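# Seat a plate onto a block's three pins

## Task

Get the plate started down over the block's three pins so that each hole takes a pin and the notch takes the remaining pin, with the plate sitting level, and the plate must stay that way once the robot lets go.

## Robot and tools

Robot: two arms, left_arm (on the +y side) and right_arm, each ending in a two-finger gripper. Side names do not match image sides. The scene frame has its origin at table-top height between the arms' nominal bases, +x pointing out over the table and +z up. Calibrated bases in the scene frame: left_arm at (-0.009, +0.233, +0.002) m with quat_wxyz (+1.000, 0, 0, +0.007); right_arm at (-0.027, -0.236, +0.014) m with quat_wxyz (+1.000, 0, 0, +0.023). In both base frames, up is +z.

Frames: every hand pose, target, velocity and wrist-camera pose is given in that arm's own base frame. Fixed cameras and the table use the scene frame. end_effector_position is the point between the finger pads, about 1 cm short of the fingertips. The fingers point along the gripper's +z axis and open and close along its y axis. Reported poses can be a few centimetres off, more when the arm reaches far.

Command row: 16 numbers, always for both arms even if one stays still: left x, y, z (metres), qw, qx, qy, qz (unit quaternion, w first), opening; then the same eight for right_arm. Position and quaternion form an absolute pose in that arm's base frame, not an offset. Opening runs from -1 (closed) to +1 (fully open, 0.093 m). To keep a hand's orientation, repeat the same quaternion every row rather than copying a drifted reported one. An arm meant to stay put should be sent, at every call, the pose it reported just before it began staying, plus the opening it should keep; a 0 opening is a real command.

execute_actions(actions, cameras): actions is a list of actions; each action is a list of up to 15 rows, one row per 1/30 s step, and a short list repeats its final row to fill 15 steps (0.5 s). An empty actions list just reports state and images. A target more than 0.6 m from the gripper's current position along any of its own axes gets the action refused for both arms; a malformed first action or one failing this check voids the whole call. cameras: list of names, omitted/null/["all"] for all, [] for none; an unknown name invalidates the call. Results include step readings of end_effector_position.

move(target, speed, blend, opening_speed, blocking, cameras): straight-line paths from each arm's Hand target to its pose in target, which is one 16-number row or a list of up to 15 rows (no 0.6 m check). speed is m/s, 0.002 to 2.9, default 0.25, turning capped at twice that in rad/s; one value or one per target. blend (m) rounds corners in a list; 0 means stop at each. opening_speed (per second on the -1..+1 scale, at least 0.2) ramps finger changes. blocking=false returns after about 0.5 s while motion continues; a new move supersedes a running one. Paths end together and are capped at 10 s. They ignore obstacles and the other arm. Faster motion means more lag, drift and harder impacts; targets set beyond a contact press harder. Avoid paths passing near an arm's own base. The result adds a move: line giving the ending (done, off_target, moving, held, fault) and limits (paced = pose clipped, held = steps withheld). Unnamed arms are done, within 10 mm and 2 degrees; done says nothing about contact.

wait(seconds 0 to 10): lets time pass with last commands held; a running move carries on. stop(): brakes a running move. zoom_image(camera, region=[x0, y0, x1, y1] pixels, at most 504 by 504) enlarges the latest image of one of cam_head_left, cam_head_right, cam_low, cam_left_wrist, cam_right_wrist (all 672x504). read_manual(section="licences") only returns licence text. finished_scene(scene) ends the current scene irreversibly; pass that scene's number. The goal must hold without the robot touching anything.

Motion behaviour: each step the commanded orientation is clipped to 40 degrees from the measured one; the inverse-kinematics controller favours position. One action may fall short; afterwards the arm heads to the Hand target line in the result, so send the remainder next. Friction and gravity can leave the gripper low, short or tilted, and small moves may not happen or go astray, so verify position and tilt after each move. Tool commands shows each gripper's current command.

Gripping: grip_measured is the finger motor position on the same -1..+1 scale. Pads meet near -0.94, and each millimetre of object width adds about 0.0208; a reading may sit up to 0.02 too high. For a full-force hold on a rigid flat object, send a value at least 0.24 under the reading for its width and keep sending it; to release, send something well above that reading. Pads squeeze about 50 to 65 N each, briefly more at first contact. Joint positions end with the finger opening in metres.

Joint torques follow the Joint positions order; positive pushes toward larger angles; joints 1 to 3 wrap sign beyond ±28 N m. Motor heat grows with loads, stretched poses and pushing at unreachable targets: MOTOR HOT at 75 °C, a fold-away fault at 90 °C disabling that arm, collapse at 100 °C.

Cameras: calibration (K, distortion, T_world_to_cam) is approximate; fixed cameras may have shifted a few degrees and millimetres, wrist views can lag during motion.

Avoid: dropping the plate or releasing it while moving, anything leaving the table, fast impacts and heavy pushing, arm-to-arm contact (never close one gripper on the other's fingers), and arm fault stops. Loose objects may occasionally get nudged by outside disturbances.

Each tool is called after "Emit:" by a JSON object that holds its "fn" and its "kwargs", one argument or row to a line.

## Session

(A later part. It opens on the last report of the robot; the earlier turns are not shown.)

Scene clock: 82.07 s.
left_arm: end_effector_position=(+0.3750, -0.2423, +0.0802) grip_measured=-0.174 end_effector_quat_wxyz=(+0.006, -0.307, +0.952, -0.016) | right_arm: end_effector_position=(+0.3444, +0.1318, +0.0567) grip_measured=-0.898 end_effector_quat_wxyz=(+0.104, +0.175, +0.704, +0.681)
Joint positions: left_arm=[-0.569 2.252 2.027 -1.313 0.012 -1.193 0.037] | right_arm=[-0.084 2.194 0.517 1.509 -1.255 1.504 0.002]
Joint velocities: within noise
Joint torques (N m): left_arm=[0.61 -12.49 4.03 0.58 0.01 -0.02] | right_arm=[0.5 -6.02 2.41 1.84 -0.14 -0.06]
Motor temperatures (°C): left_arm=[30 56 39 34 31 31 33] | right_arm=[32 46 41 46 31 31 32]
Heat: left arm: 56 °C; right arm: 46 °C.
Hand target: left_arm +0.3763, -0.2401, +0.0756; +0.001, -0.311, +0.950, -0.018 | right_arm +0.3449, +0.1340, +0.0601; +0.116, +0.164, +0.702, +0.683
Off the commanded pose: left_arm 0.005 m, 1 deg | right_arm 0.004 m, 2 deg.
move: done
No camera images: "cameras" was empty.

Emit:
{"fn": "move", "kwargs": {
  "target": [0.3758, -0.2397, 0.0690, 0.0015, -0.3107, 0.9504, -0.0182, -0.30, 0.345, 0.134, 0.060, 0.117, 0.164, 0.701, 0.684, -0.9],
  "speed": 0.015,
  "cameras": ["cam_right_wrist", "cam_left_wrist"]
}}

Emit:
{"fn": "zoom_image", "kwargs": {
  "camera": "cam_right_wrist",
  "region": [245, 125, 385, 305]
}}

Scene clock: 82.93 s.
left_arm: end_effector_position=(+0.3744, -0.2420, +0.0731) grip_measured=-0.174 end_effector_quat_wxyz=(+0.005, -0.307, +0.952, -0.016) | right_arm: end_effector_position=(+0.3444, +0.1318, +0.0567) grip_measured=-0.898 end_effector_quat_wxyz=(+0.104, +0.175, +0.704, +0.681)
Joint positions: left_arm=[-0.569 2.252 1.999 -1.287 0.012 -1.193 0.037] | right_arm=[-0.084 2.194 0.517 1.509 -1.255 1.504 0.002]
Joint velocities: within noise
Joint torques (N m): left_arm=[0.62 -12.77 3.86 0.6 0.02 -0.01] | right_arm=[0.51 -6.01 2.41 1.84 -0.13 -0.06]
Motor temperatures (°C): left_arm=[30 56 39 34 31 31 33] | right_arm=[32 46 41 47 31 31 32]
Heat: left arm: 56 °C; right arm: 47 °C.
Hand target: left_arm +0.3758, -0.2397, +0.0691; +0.001, -0.311, +0.950, -0.018 | right_arm +0.3449, +0.1340, +0.0601; +0.116, +0.164, +0.702, +0.683
Off the commanded pose: left_arm 0.005 m, 1 deg | right_arm 0.004 m, 2 deg.
move: done
camera_calibration:
cam_left_wrist: T_world_to_cam=[[0.596814, -0.801127, 0.0448159, -0.421019], [-0.738703, -0.526787, 0.420492, 0.15682], [-0.313259, -0.284061, -0.906189, 0.196867], [0, 0, 0, 1]] pos_world=[0.428784, -0.198757, 0.131325]
cam_right_wrist: T_world_to_cam=[[-0.0753832, -0.0189826, -0.996974, 0.0811496], [-0.99715, 0.00453519, 0.0753101, 0.382772], [0.00309189, 0.99981, -0.0192704, -0.0507254], [0, 0, 0, 1]] pos_world=[0.387955, 0.0505203, 0.0510999]
Images, in order (width x height): cam_left_wrist 672x504, cam_right_wrist 672x504.

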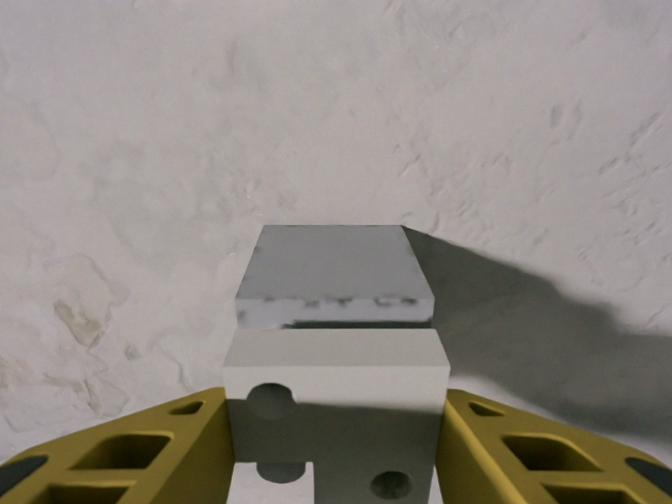

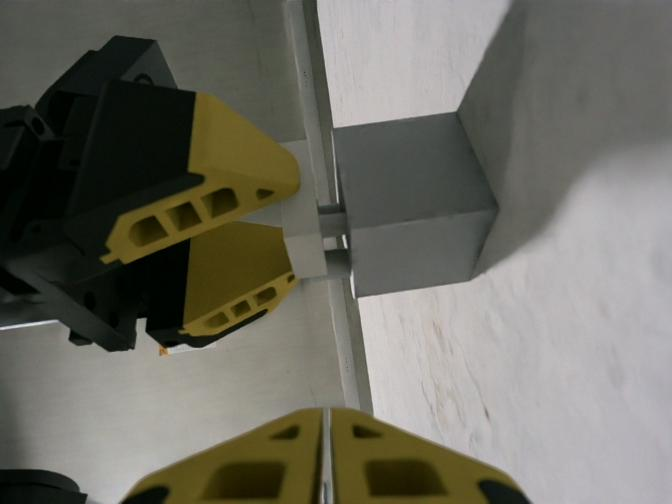

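Scaled by 2.800 from the camera's 672x504 image, which has a finer 960x720 frame.

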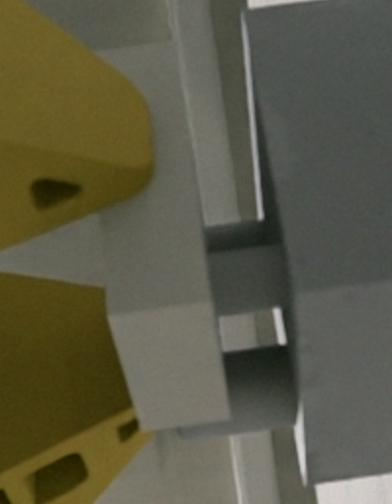

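Emit:
{"fn": "zoom_image", "kwargs": {
  "camera": "cam_right_wrist",
  "region": [280, 205, 360, 285]
}}

Emit:
{"fn": "zoom_image", "kwargs": {
  "camera": "cam_right_wrist",
  "region": [280, 125, 360, 205]
}}

Emit:
{"fn": "zoom_image", "kwargs": {
  "camera": "cam_left_wrist",
  "region": [220, 374, 350, 504]
}}

Scaled by 6.300 from the camera's 672x504 image, which has a finer 960x720 frame.

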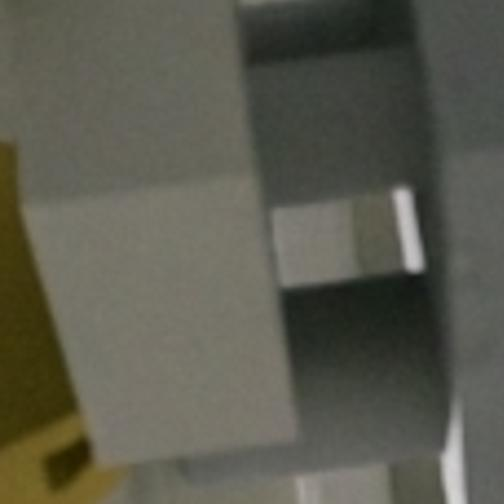

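Scaled by 6.300 from the camera's 672x504 image, which has a finer 960x720 frame.

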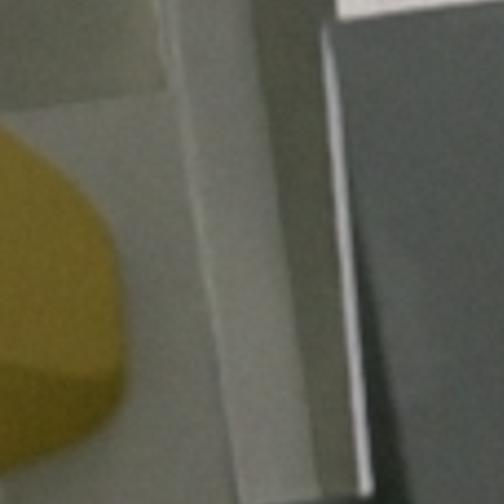

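Scaled by 3.877 from the camera's 672x504 image, which has a finer 960x720 frame.

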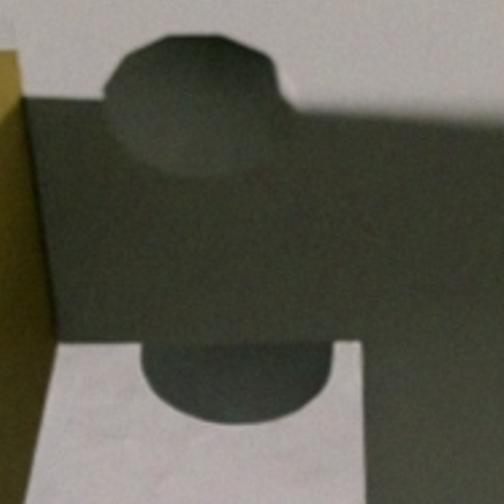

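Emit:
{"fn": "zoom_image", "kwargs": {
  "camera": "cam_left_wrist",
  "region": [225, 265, 305, 345]
}}

Emit:
{"fn": "zoom_image", "kwargs": {
  "camera": "cam_left_wrist",
  "region": [370, 265, 450, 345]
}}

Scaled by 6.300 from the camera's 672x504 image, which has a finer 960x720 frame.

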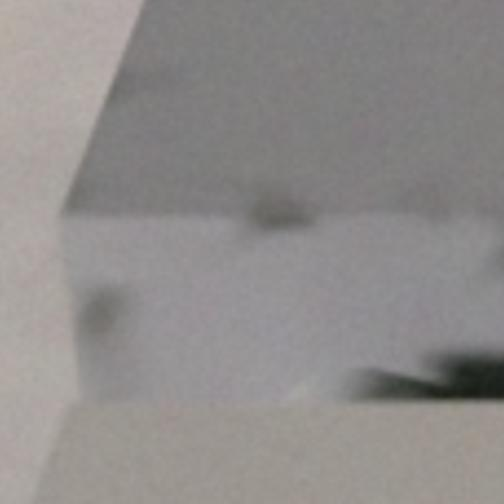

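Scaled by 6.300 from the camera's 672x504 image, which has a finer 960x720 frame.

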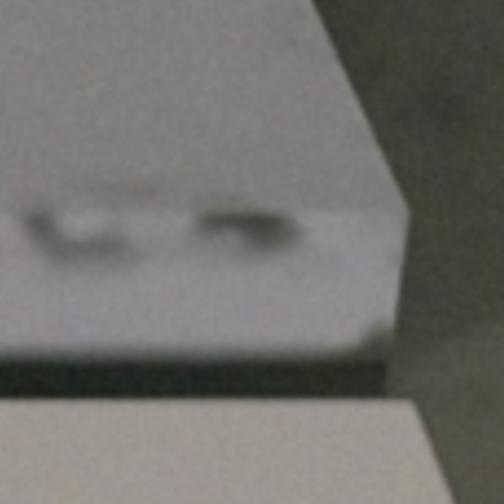

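Emit:
{"fn": "move", "kwargs": {
  "target": [0.3756, -0.2396, 0.0665, 0.0015, -0.3107, 0.9504, -0.0182, -0.30, 0.345, 0.134, 0.060, 0.117, 0.164, 0.701, 0.684, -0.9],
  "speed": 0.015,
  "cameras": ["cam_right_wrist", "cam_left_wrist"]
}}

Emit:
{"fn": "zoom_image", "kwargs": {
  "camera": "cam_right_wrist",
  "region": [280, 205, 360, 285]
}}

Emit:
{"fn": "zoom_image", "kwargs": {
  "camera": "cam_right_wrist",
  "region": [280, 125, 360, 205]
}}

Emit:
{"fn": "zoom_image", "kwargs": {
  "camera": "cam_left_wrist",
  "region": [220, 374, 350, 504]
}}

Scene clock: 84.60 s.
left_arm: end_effector_position=(+0.3743, -0.2420, +0.0723) grip_measured=-0.174 end_effector_quat_wxyz=(+0.005, -0.307, +0.952, -0.015) | right_arm: end_effector_position=(+0.3444, +0.1318, +0.0567) grip_measured=-0.898 end_effector_quat_wxyz=(+0.104, +0.175, +0.704, +0.681)
Joint positions: left_arm=[-0.569 2.252 1.996 -1.285 0.012 -1.193 0.037] | right_arm=[-0.084 2.194 0.517 1.509 -1.255 1.504 0.002]
Joint velocities: within noise
Joint torques (N m): left_arm=[0.61 -12.77 3.23 0.66 0.02 -0.01] | right_arm=[0.47 -6 2.44 1.83 -0.13 -0.05]
Motor temperatures (°C): left_arm=[30 56 39 34 31 31 33] | right_arm=[32 46 40 47 31 31 32]
Heat: left arm: 56 °C; right arm: 47 °C.
Hand target: left_arm +0.3756, -0.2396, +0.0666; +0.001, -0.311, +0.950, -0.018 | right_arm +0.3449, +0.1340, +0.0601; +0.116, +0.164, +0.702, +0.683
Off the commanded pose: left_arm 0.006 m, 1 deg | right_arm 0.004 m, 2 deg.
move: done
camera_calibration:
cam_left_wrist: T_world_to_cam=[[0.596817, -0.801145, 0.0444513, -0.420861], [-0.738566, -0.52686, 0.420641, 0.157117], [-0.313575, -0.283876, -0.906138, 0.196335], [0, 0, 0, 1]] pos_world=[0.428784, -0.198657, 0.130525]
cam_right_wrist: T_world_to_cam=[[-0.0753832, -0.0189826, -0.996974, 0.0811496], [-0.99715, 0.00453519, 0.0753101, 0.382772], [0.00309189, 0.99981, -0.0192704, -0.0507254], [0, 0, 0, 1]] pos_world=[0.387955, 0.0505203, 0.0510999]
Images, in order (width x height): cam_left_wrist 672x504, cam_right_wrist 672x504.

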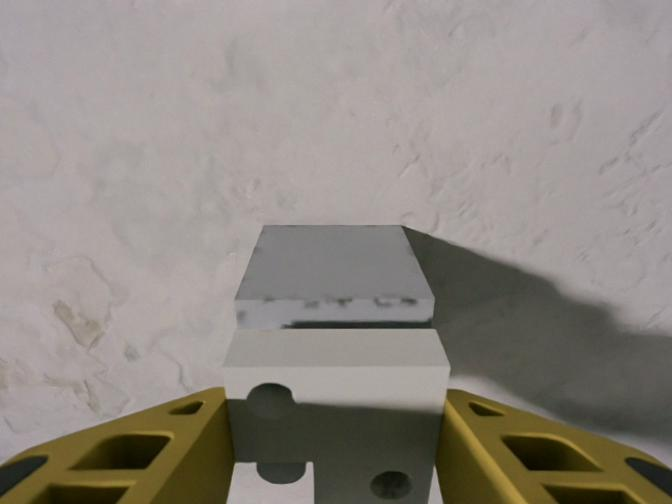

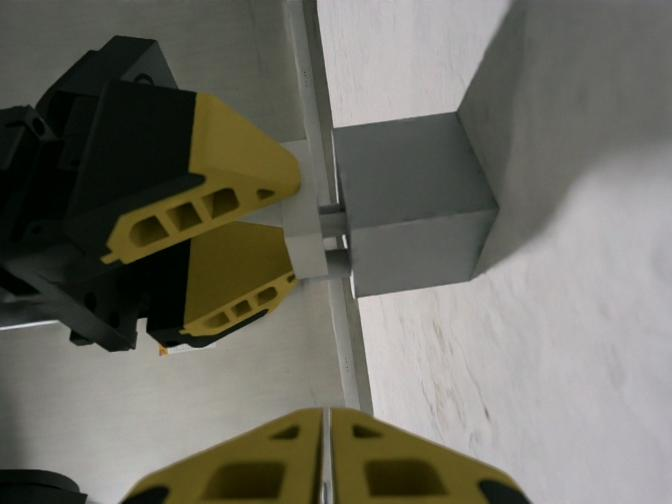

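Scaled by 6.300 from the camera's 672x504 image, which has a finer 960x720 frame.

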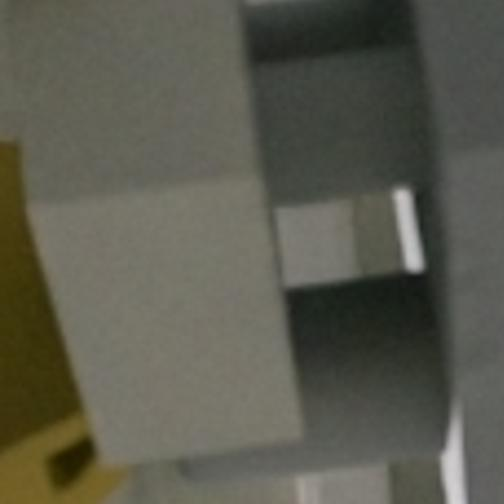

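Scaled by 6.300 from the camera's 672x504 image, which has a finer 960x720 frame.

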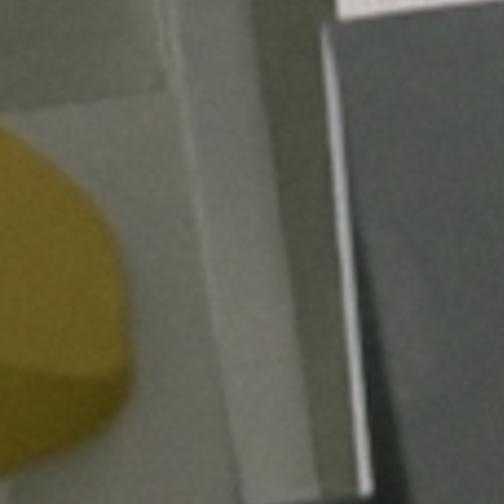

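Scaled by 3.877 from the camera's 672x504 image, which has a finer 960x720 frame.

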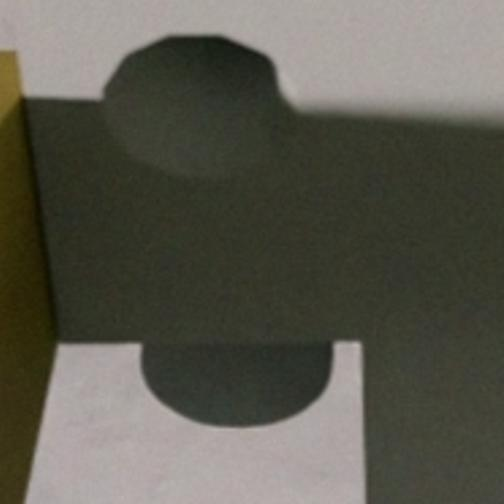

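Emit:
{"fn": "move", "kwargs": {
  "target": [0.3756, -0.2396, 0.0620, 0.0015, -0.3107, 0.9504, -0.0182, -0.30, 0.345, 0.134, 0.060, 0.117, 0.164, 0.701, 0.684, -0.9],
  "speed": 0.02,
  "cameras": ["cam_right_wrist", "cam_left_wrist"]
}}

Emit:
{"fn": "zoom_image", "kwargs": {
  "camera": "cam_right_wrist",
  "region": [280, 205, 360, 285]
}}

Emit:
{"fn": "zoom_image", "kwargs": {
  "camera": "cam_left_wrist",
  "region": [220, 374, 350, 504]
}}

Scene clock: 85.80 s.
left_arm: end_effector_position=(+0.3742, -0.2419, +0.0717) grip_measured=-0.174 end_effector_quat_wxyz=(+0.006, -0.307, +0.952, -0.017) | right_arm: end_effector_position=(+0.3444, +0.1318, +0.0567) grip_measured=-0.898 end_effector_quat_wxyz=(+0.104, +0.175, +0.704, +0.681)
Joint positions: left_arm=[-0.569 2.247 1.985 -1.275 0.012 -1.193 0.037] | right_arm=[-0.084 2.194 0.517 1.509 -1.255 1.504 0.002]
Joint velocities: within noise
Joint torques (N m): left_arm=[0.57 -12.22 2.77 0.73 0.02 -0.01] | right_arm=[0.46 -6 2.41 1.83 -0.13 -0.06]
Motor temperatures (°C): left_arm=[30 57 39 34 31 31 33] | right_arm=[32 46 40 47 31 31 32]
Heat: left arm: 57 °C; right arm: 47 °C.
Hand target: left_arm +0.3755, -0.2396, +0.0621; +0.001, -0.311, +0.950, -0.018 | right_arm +0.3449, +0.1340, +0.0601; +0.116, +0.164, +0.702, +0.683
Off the commanded pose: left_arm 0.010 m, 1 deg | right_arm 0.004 m, 2 deg.
move: done
camera_calibration:
cam_left_wrist: T_world_to_cam=[[0.59663, -0.80106, 0.0483276, -0.420987], [-0.740065, -0.525911, 0.419191, 0.158178], [-0.310381, -0.285867, -0.906611, 0.194115], [0, 0, 0, 1]] pos_world=[0.428484, -0.198557, 0.130025]
cam_right_wrist: T_world_to_cam=[[-0.0753832, -0.0189826, -0.996974, 0.0811496], [-0.99715, 0.00453519, 0.0753101, 0.382772], [0.00309189, 0.99981, -0.0192704, -0.0507254], [0, 0, 0, 1]] pos_world=[0.387955, 0.0505203, 0.0510999]
Images, in order (width x height): cam_left_wrist 672x504, cam_right_wrist 672x504.

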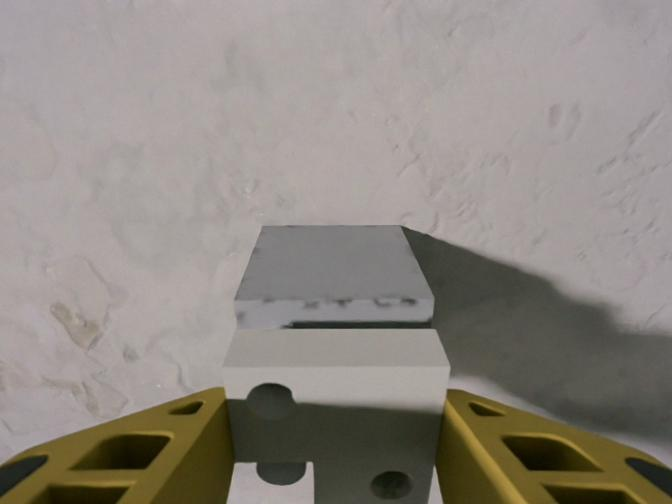

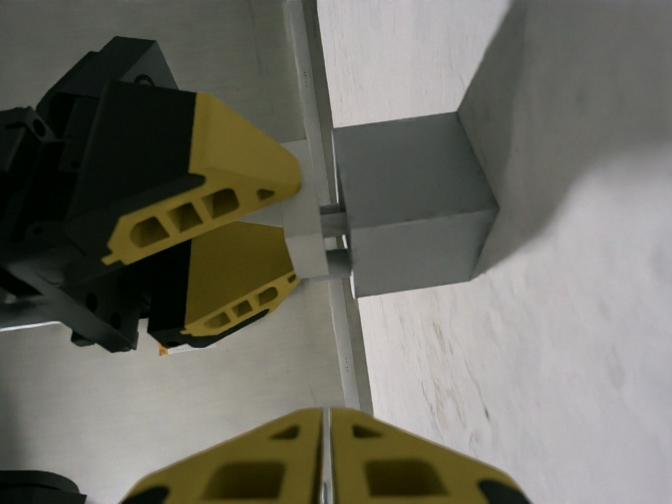

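Scaled by 6.300 from the camera's 672x504 image, which has a finer 960x720 frame.

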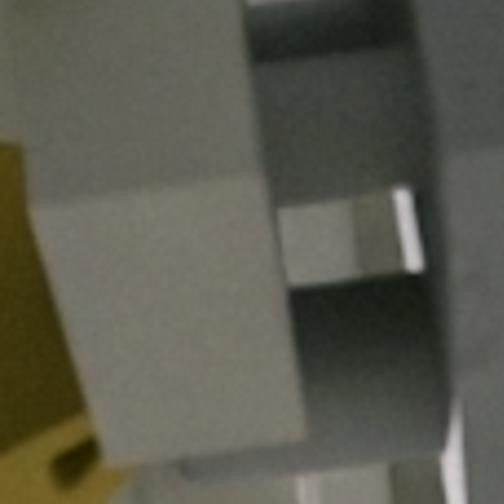

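Scaled by 3.877 from the camera's 672x504 image, which has a finer 960x720 frame.

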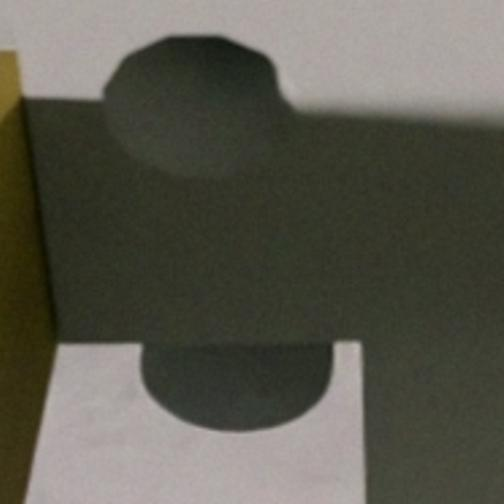

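Emit:
{"fn": "move", "kwargs": {
  "target": [0.3756, -0.2396, 0.0550, 0.0015, -0.3107, 0.9504, -0.0182, -0.30, 0.345, 0.134, 0.060, 0.117, 0.164, 0.701, 0.684, -0.9],
  "speed": 0.02,
  "cameras": ["cam_right_wrist", "cam_left_wrist"]
}}

Emit:
{"fn": "zoom_image", "kwargs": {
  "camera": "cam_right_wrist",
  "region": [280, 205, 360, 285]
}}

Emit:
{"fn": "zoom_image", "kwargs": {
  "camera": "cam_right_wrist",
  "region": [280, 125, 360, 205]
}}

Emit:
{"fn": "zoom_image", "kwargs": {
  "camera": "cam_left_wrist",
  "region": [220, 374, 350, 504]
}}

Scene clock: 87.90 s.
left_arm: end_effector_position=(+0.3742, -0.2419, +0.0714) grip_measured=-0.174 end_effector_quat_wxyz=(+0.009, -0.307, +0.952, -0.021) | right_arm: end_effector_position=(+0.3444, +0.1318, +0.0567) grip_measured=-0.898 end_effector_quat_wxyz=(+0.104, +0.175, +0.704, +0.681)
Joint positions: left_arm=[-0.569 2.235 1.963 -1.255 0.012 -1.193 0.037] | right_arm=[-0.084 2.194 0.517 1.509 -1.255 1.504 0.002]
Joint velocities: within noise
Joint torques (N m): left_arm=[0.68 -10.96 2.48 0.82 0.01 0] | right_arm=[0.49 -6 2.41 1.83 -0.13 -0.06]
Motor temperatures (°C): left_arm=[30 57 39 34 31 31 33] | right_arm=[32 46 40 47 31 31 32]
Heat: left arm: 57 °C; right arm: 47 °C.
Hand target: left_arm +0.3752, -0.2394, +0.0553; +0.001, -0.311, +0.950, -0.018 | right_arm +0.3449, +0.1340, +0.0601; +0.116, +0.164, +0.702, +0.683
Off the commanded pose: left_arm 0.017 m, 1 deg | right_arm 0.004 m, 2 deg.
move: off_target (left_arm)
camera_calibration:
cam_left_wrist: T_world_to_cam=[[0.596222, -0.800724, 0.0579651, -0.421315], [-0.743649, -0.523631, 0.415689, 0.160426], [-0.3025, -0.290949, -0.907658, 0.189709], [0, 0, 0, 1]] pos_world=[0.427885, -0.198158, 0.129925]
cam_right_wrist: T_world_to_cam=[[-0.0753832, -0.0189826, -0.996974, 0.0811496], [-0.99715, 0.00453519, 0.0753101, 0.382772], [0.00309189, 0.99981, -0.0192704, -0.0507254], [0, 0, 0, 1]] pos_world=[0.387955, 0.0505203, 0.0510999]
Images, in order (width x height): cam_left_wrist 672x504, cam_right_wrist 672x504.

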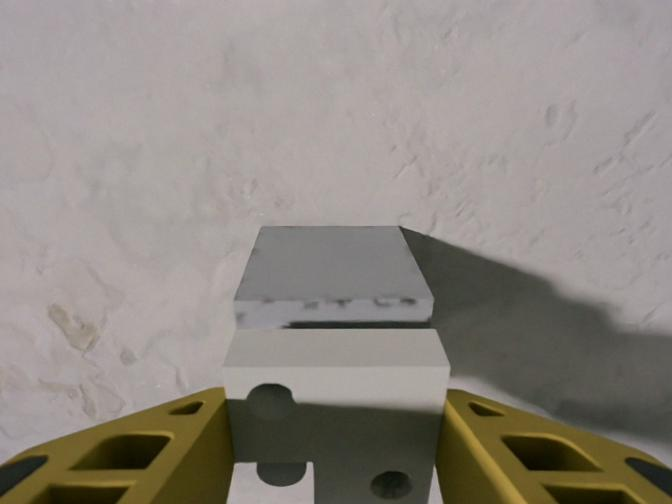

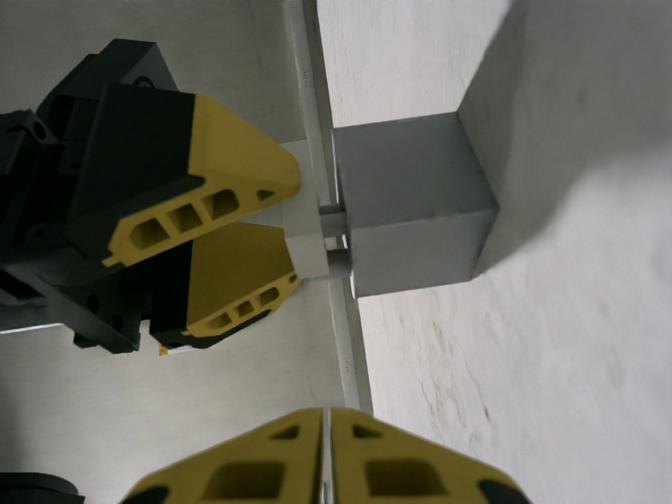

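Scaled by 6.300 from the camera's 672x504 image, which has a finer 960x720 frame.

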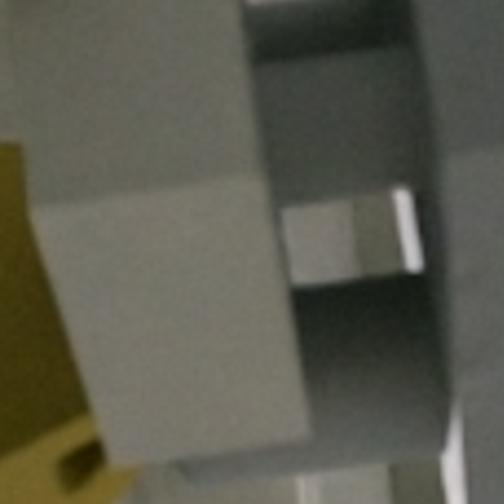

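Scaled by 6.300 from the camera's 672x504 image, which has a finer 960x720 frame.

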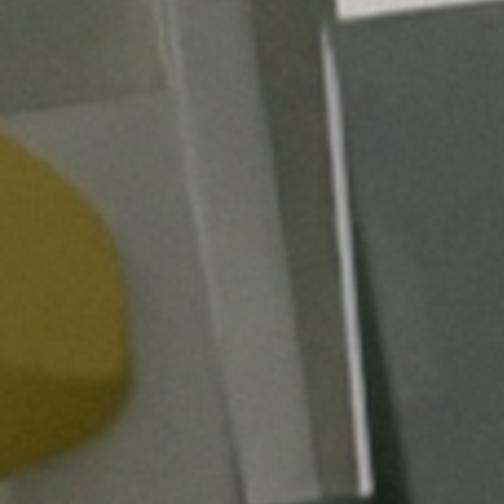

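Scaled by 3.877 from the camera's 672x504 image, which has a finer 960x720 frame.

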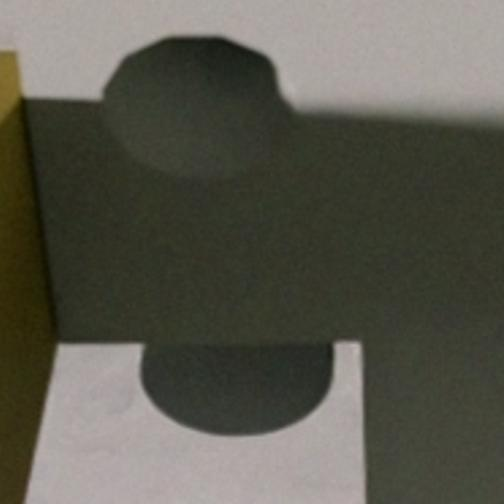

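Emit:
{"fn": "move", "kwargs": {
  "target": [0.3756, -0.2396, 0.0450, -0.0017, -0.3107, 0.9504, -0.0143, -0.30, 0.345, 0.134, 0.060, 0.117, 0.164, 0.701, 0.684, -0.9],
  "speed": 0.02,
  "cameras": ["cam_right_wrist", "cam_left_wrist"]
}}

Emit:
{"fn": "zoom_image", "kwargs": {
  "camera": "cam_right_wrist",
  "region": [280, 205, 360, 285]
}}

Emit:
{"fn": "zoom_image", "kwargs": {
  "camera": "cam_right_wrist",
  "region": [280, 125, 360, 205]
}}

Emit:
{"fn": "zoom_image", "kwargs": {
  "camera": "cam_left_wrist",
  "region": [220, 374, 350, 504]
}}

Scene clock: 88.87 s.
left_arm: end_effector_position=(+0.3741, -0.2419, +0.0710) grip_measured=-0.174 end_effector_quat_wxyz=(+0.011, -0.307, +0.951, -0.023) | right_arm: end_effector_position=(+0.3444, +0.1318, +0.0567) grip_measured=-0.898 end_effector_quat_wxyz=(+0.104, +0.175, +0.704, +0.681)
Joint positions: left_arm=[-0.569 2.228 1.951 -1.244 0.012 -1.193 0.037] | right_arm=[-0.084 2.194 0.517 1.509 -1.255 1.504 0.002]
Joint velocities: within noise
Joint torques (N m): left_arm=[0.62 -9.2 2.06 0.92 0.01 0] | right_arm=[0.49 -5.97 2.43 1.84 -0.14 -0.07]
Motor temperatures (°C): left_arm=[30 57 39 34 31 31 33] | right_arm=[32 46 40 47 31 31 32]
Heat: left arm: 57 °C; right arm: 47 °C.
Hand target: left_arm +0.3746, -0.2390, +0.0459; -0.002, -0.311, +0.950, -0.014 | right_arm +0.3449, +0.1340, +0.0601; +0.116, +0.164, +0.702, +0.683
Off the commanded pose: left_arm 0.026 m, 2 deg | right_arm 0.004 m, 2 deg.
move: off_target (left_arm)
camera_calibration:
cam_left_wrist: T_world_to_cam=[[0.595954, -0.800549, 0.0629347, -0.421454], [-0.745508, -0.522446, 0.413845, 0.161701], [-0.298423, -0.293551, -0.908169, 0.187212], [0, 0, 0, 1]] pos_world=[0.427585, -0.197958, 0.129625]
cam_right_wrist: T_world_to_cam=[[-0.0753832, -0.0189826, -0.996974, 0.0811496], [-0.99715, 0.00453519, 0.0753101, 0.382772], [0.00309189, 0.99981, -0.0192704, -0.0507254], [0, 0, 0, 1]] pos_world=[0.387955, 0.0505203, 0.0510999]
Images, in order (width x height): cam_left_wrist 672x504, cam_right_wrist 672x504.

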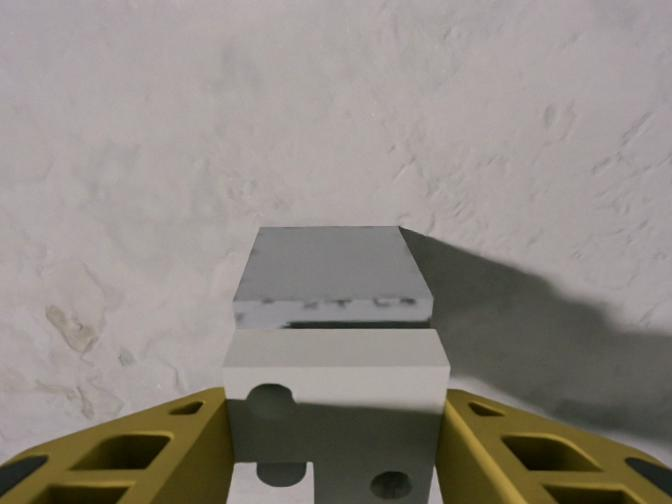

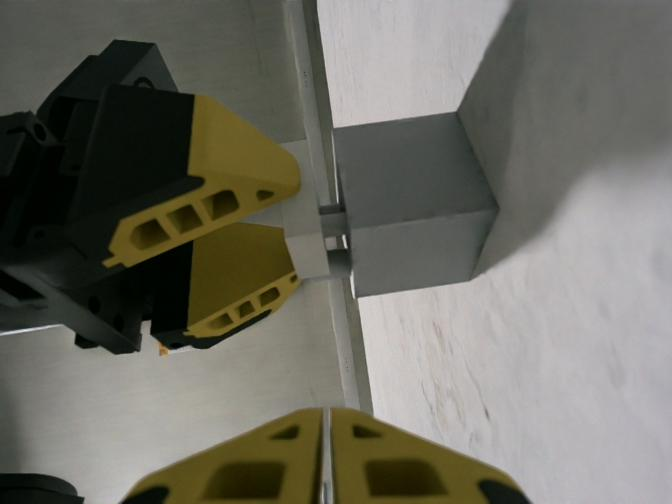

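Scaled by 6.300 from the camera's 672x504 image, which has a finer 960x720 frame.

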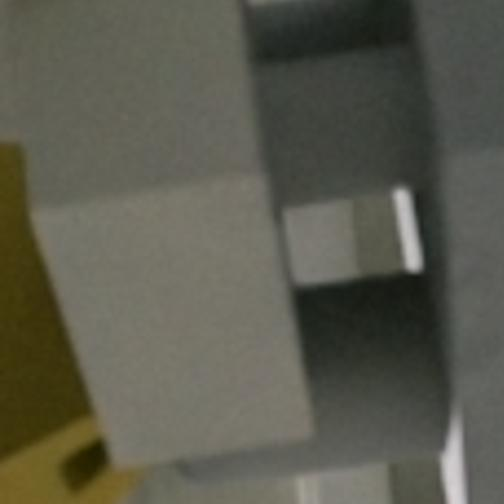

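Scaled by 6.300 from the camera's 672x504 image, which has a finer 960x720 frame.

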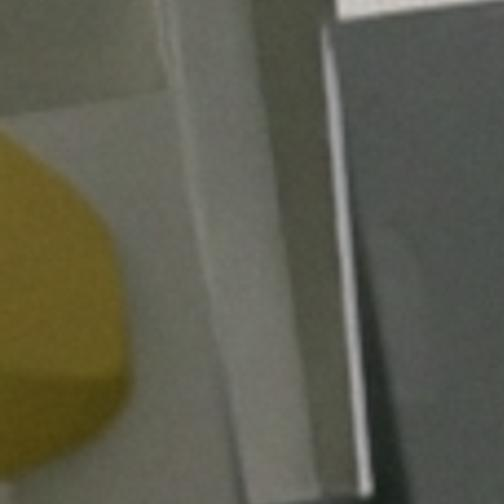

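Scaled by 3.877 from the camera's 672x504 image, which has a finer 960x720 frame.

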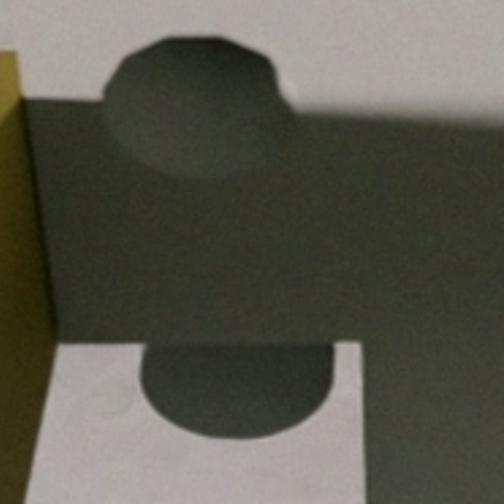

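Emit:
{"fn": "move", "kwargs": {
  "target": [0.3756, -0.2396, 0.0400, -0.0178, -0.3107, 0.9503, 0.0049, -0.30, 0.345, 0.134, 0.060, 0.117, 0.164, 0.701, 0.684, -0.9],
  "speed": 0.03,
  "cameras": ["cam_right_wrist", "cam_left_wrist"]
}}

Emit:
{"fn": "zoom_image", "kwargs": {
  "camera": "cam_right_wrist",
  "region": [280, 205, 360, 285]
}}

Emit:
{"fn": "zoom_image", "kwargs": {
  "camera": "cam_right_wrist",
  "region": [280, 125, 360, 205]
}}

Emit:
{"fn": "zoom_image", "kwargs": {
  "camera": "cam_left_wrist",
  "region": [220, 374, 350, 504]
}}

Scene clock: 90.37 s.
left_arm: end_effector_position=(+0.3740, -0.2423, +0.0708) grip_measured=-0.174 end_effector_quat_wxyz=(+0.003, -0.307, +0.952, -0.015) | right_arm: end_effector_position=(+0.3445, +0.1318, +0.0568) grip_measured=-0.898 end_effector_quat_wxyz=(+0.104, +0.175, +0.704, +0.681)
Joint positions: left_arm=[-0.569 2.256 1.996 -1.285 0.015 -1.193 0.037] | right_arm=[-0.084 2.194 0.517 1.509 -1.255 1.504 0.002]
Joint velocities: within noise
Joint torques (N m): left_arm=[0.64 -6.67 4.3 0.6 0 0] | right_arm=[0.5 -5.98 2.41 1.84 -0.13 -0.06]
Motor temperatures (°C): left_arm=[30 56 39 34 31 31 33] | right_arm=[32 46 40 47 31 31 32]
Heat: left arm: 56 °C; right arm: 47 °C.
Hand target: left_arm +0.3742, -0.2388, +0.0411; -0.018, -0.311, +0.950, +0.005 | right_arm +0.3449, +0.1340, +0.0601; +0.116, +0.164, +0.702, +0.683
Off the commanded pose: left_arm 0.031 m, 3 deg | right_arm 0.004 m, 2 deg.
move: off_target (left_arm)
camera_calibration:
cam_left_wrist: T_world_to_cam=[[0.596972, -0.801153, 0.0421722, -0.420736], [-0.73677, -0.526679, 0.424003, 0.156476], [-0.31748, -0.284189, -0.904679, 0.19601], [0, 0, 0, 1]] pos_world=[0.428684, -0.198957, 0.128724]
cam_right_wrist: T_world_to_cam=[[-0.0749872, -0.0189738, -0.997004, 0.0810973], [-0.99718, 0.00452545, 0.0749143, 0.382797], [0.00309048, 0.99981, -0.0192597, -0.0507235], [0, 0, 0, 1]] pos_world=[0.387955, 0.0505203, 0.0512005]
Images, in order (width x height): cam_left_wrist 672x504, cam_right_wrist 672x504.

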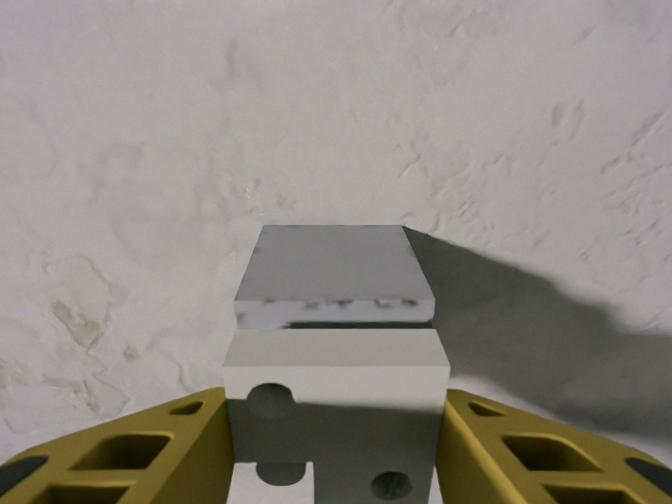

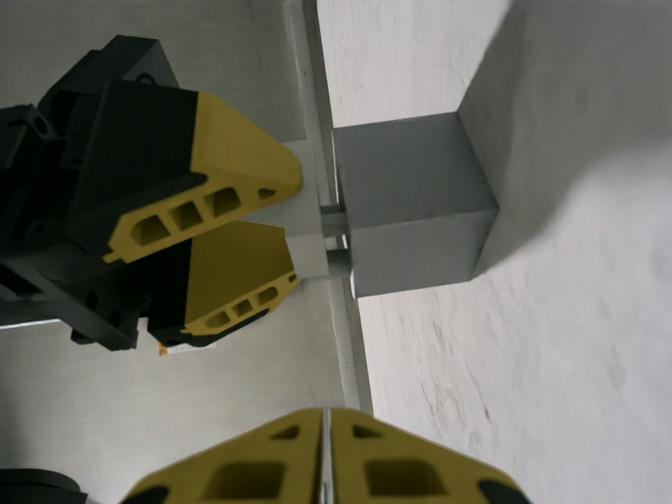

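Scaled by 6.300 from the camera's 672x504 image, which has a finer 960x720 frame.

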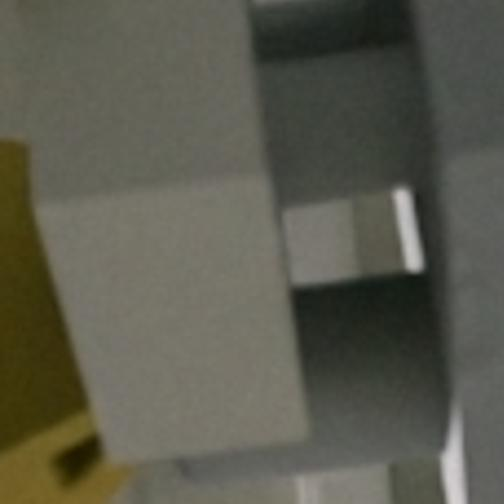

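Scaled by 6.300 from the camera's 672x504 image, which has a finer 960x720 frame.

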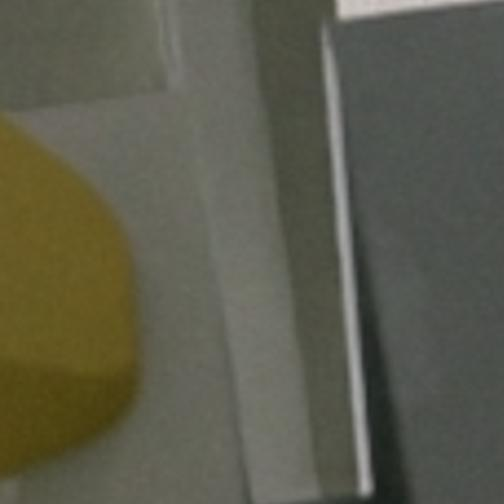

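Scaled by 3.877 from the camera's 672x504 image, which has a finer 960x720 frame.

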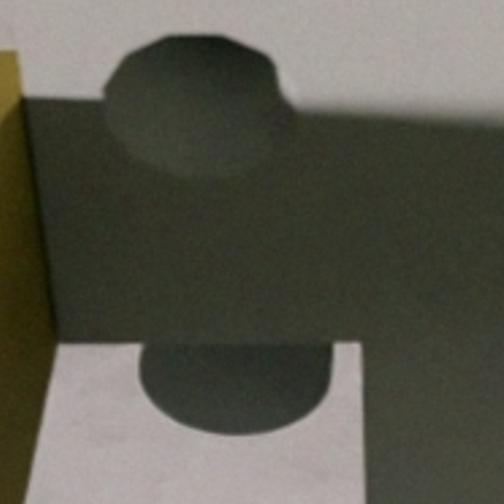

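Emit:
{"fn": "move", "kwargs": {
  "target": [0.3756, -0.2396, 0.0300, -0.0178, -0.3107, 0.9503, 0.0049, -0.30, 0.345, 0.134, 0.060, 0.117, 0.164, 0.701, 0.684, -0.9],
  "speed": 0.03,
  "cameras": ["cam_right_wrist", "cam_left_wrist"]
}}

Emit:
{"fn": "zoom_image", "kwargs": {
  "camera": "cam_right_wrist",
  "region": [280, 205, 360, 285]
}}

Emit:
{"fn": "zoom_image", "kwargs": {
  "camera": "cam_right_wrist",
  "region": [280, 125, 360, 205]
}}

Emit:
{"fn": "zoom_image", "kwargs": {
  "camera": "cam_left_wrist",
  "region": [220, 374, 350, 504]
}}

Scene clock: 91.93 s.
left_arm: end_effector_position=(+0.3740, -0.2423, +0.0703) grip_measured=-0.174 end_effector_quat_wxyz=(+0.003, -0.307, +0.952, -0.015) | right_arm: end_effector_position=(+0.3445, +0.1318, +0.0568) grip_measured=-0.898 end_effector_quat_wxyz=(+0.104, +0.175, +0.704, +0.681)
Joint positions: left_arm=[-0.569 2.256 1.995 -1.283 0.015 -1.193 0.037] | right_arm=[-0.084 2.194 0.517 1.509 -1.255 1.504 0.002]
Joint velocities: within noise
Joint torques (N m): left_arm=[0.64 -6.72 1.62 0.93 0.02 0.01] | right_arm=[0.49 -6 2.4 1.83 -0.13 -0.06]
Motor temperatures (°C): left_arm=[30 56 39 34 31 31 33] | right_arm=[32 46 40 47 31 31 32]
Heat: left arm: 56 °C; right arm: 47 °C.
Hand target: left_arm +0.3732, -0.2382, +0.0317; -0.018, -0.311, +0.950, +0.005 | right_arm +0.3449, +0.1340, +0.0601; +0.116, +0.164, +0.702, +0.683
Off the commanded pose: left_arm 0.040 m, 3 deg | right_arm 0.004 m, 2 deg.
move: off_target (left_arm)
camera_calibration:
cam_left_wrist: T_world_to_cam=[[0.596957, -0.801183, 0.041813, -0.420664], [-0.736659, -0.526747, 0.424112, 0.156655], [-0.317766, -0.283979, -0.904644, 0.195628], [0, 0, 0, 1]] pos_world=[0.428684, -0.198957, 0.128124]
cam_right_wrist: T_world_to_cam=[[-0.0753856, -0.018883, -0.996976, 0.0811455], [-0.99715, 0.00452767, 0.075313, 0.382772], [0.00309184, 0.999811, -0.0191705, -0.0507307], [0, 0, 0, 1]] pos_world=[0.387955, 0.0505204, 0.0510999]
Images, in order (width x height): cam_left_wrist 672x504, cam_right_wrist 672x504.

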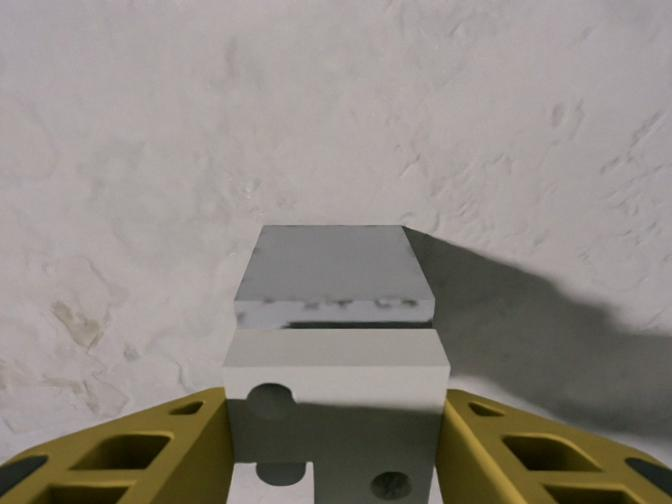

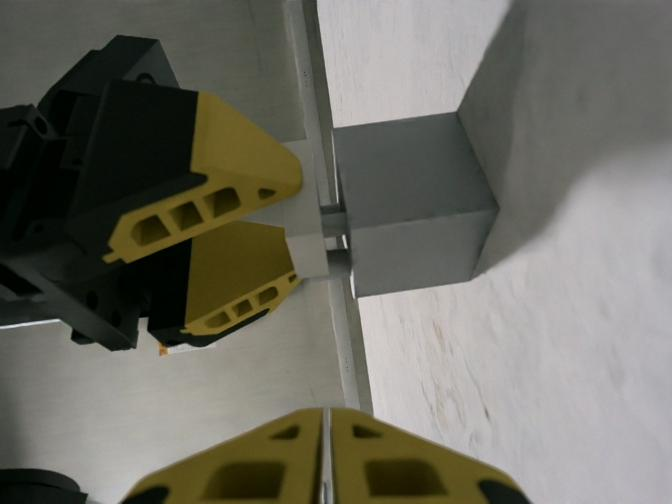

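Scaled by 6.300 from the camera's 672x504 image, which has a finer 960x720 frame.

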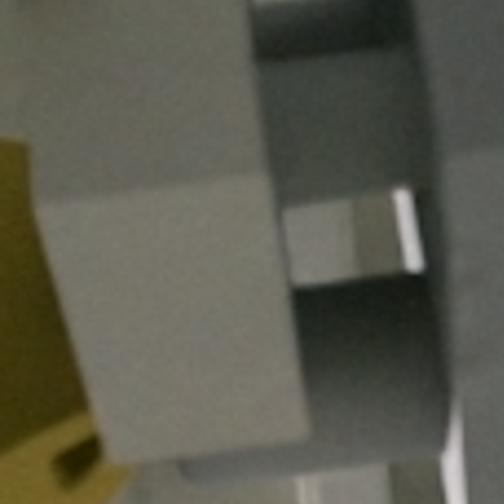

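Scaled by 6.300 from the camera's 672x504 image, which has a finer 960x720 frame.

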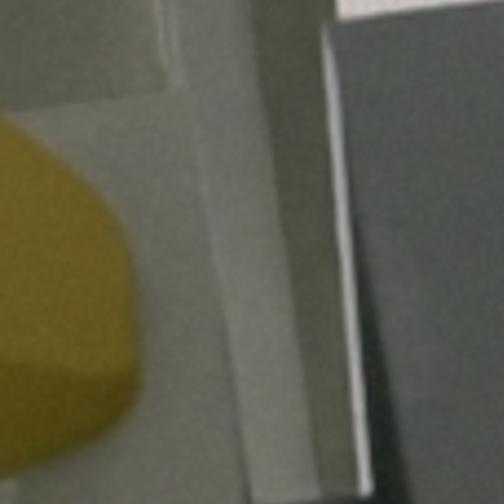

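Scaled by 3.877 from the camera's 672x504 image, which has a finer 960x720 frame.

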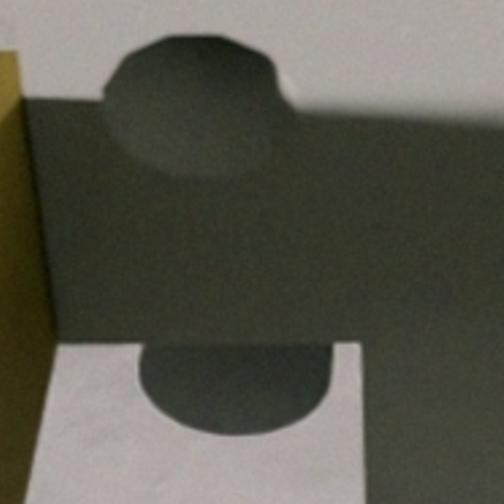

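Emit:
{"fn": "move", "kwargs": {
  "target": [0.3756, -0.2396, 0.0640, -0.0009, -0.3107, 0.9504, -0.0150, -0.30, 0.345, 0.134, 0.060, 0.117, 0.164, 0.701, 0.684, -0.9],
  "speed": 0.03,
  "cameras": ["cam_right_wrist", "cam_left_wrist"]
}}

Emit:
{"fn": "zoom_image", "kwargs": {
  "camera": "cam_right_wrist",
  "region": [280, 205, 360, 285]
}}

Scene clock: 94.00 s.
left_arm: end_effector_position=(+0.3739, -0.2423, +0.0712) grip_measured=-0.174 end_effector_quat_wxyz=(+0.004, -0.307, +0.952, -0.017) | right_arm: end_effector_position=(+0.3445, +0.1318, +0.0568) grip_measured=-0.898 end_effector_quat_wxyz=(+0.104, +0.175, +0.704, +0.681)
Joint positions: left_arm=[-0.569 2.25 1.988 -1.278 0.015 -1.193 0.037] | right_arm=[-0.084 2.194 0.517 1.509 -1.255 1.504 0.002]
Joint velocities: within noise
Joint torques (N m): left_arm=[0.65 -11.81 4.21 0.55 -0.01 0] | right_arm=[0.49 -6.02 2.43 1.83 -0.14 -0.06]
Motor temperatures (°C): left_arm=[30 56 39 34 31 31 33] | right_arm=[32 46 40 47 31 31 32]
Heat: left arm: 56 °C; right arm: 47 °C.
Hand target: left_arm +0.3755, -0.2396, +0.0641; -0.001, -0.311, +0.950, -0.015 | right_arm +0.3449, +0.1340, +0.0601; +0.116, +0.164, +0.702, +0.683
Off the commanded pose: left_arm 0.008 m, 1 deg | right_arm 0.004 m, 2 deg.
move: done
camera_calibration:
cam_left_wrist: T_world_to_cam=[[0.596779, -0.801057, 0.0465132, -0.420877], [-0.738431, -0.525594, 0.422458, 0.157275], [-0.313965, -0.286461, -0.905188, 0.194533], [0, 0, 0, 1]] pos_world=[0.428384, -0.198757, 0.129224]
cam_right_wrist: T_world_to_cam=[[-0.0753856, -0.018883, -0.996976, 0.0811455], [-0.99715, 0.00452767, 0.075313, 0.382772], [0.00309184, 0.999811, -0.0191705, -0.0507307], [0, 0, 0, 1]] pos_world=[0.387955, 0.0505204, 0.0510999]
Images, in order (width x height): cam_left_wrist 672x504, cam_right_wrist 672x504.

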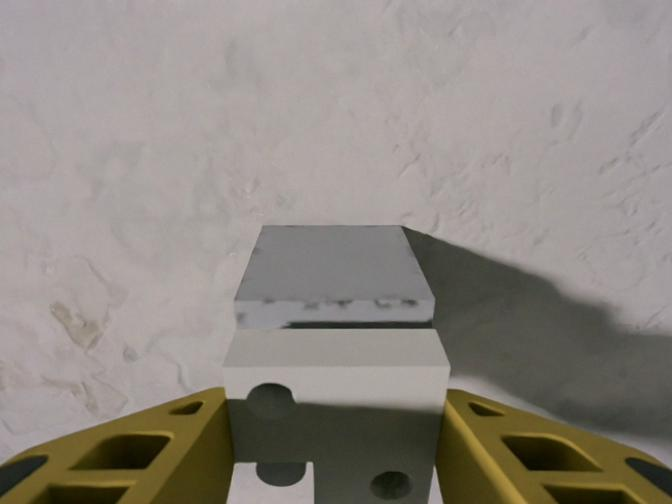

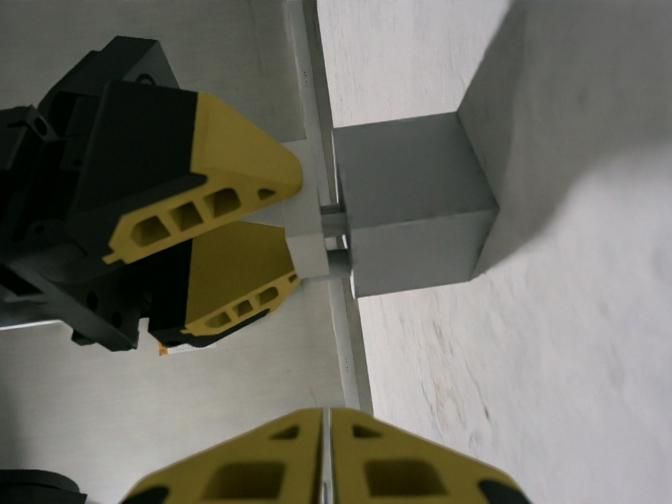

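Scaled by 6.300 from the camera's 672x504 image, which has a finer 960x720 frame.

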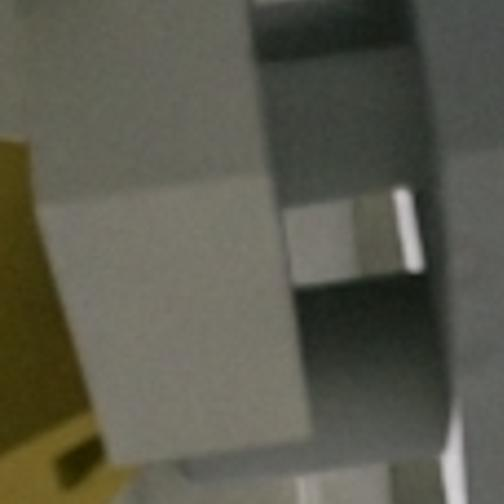

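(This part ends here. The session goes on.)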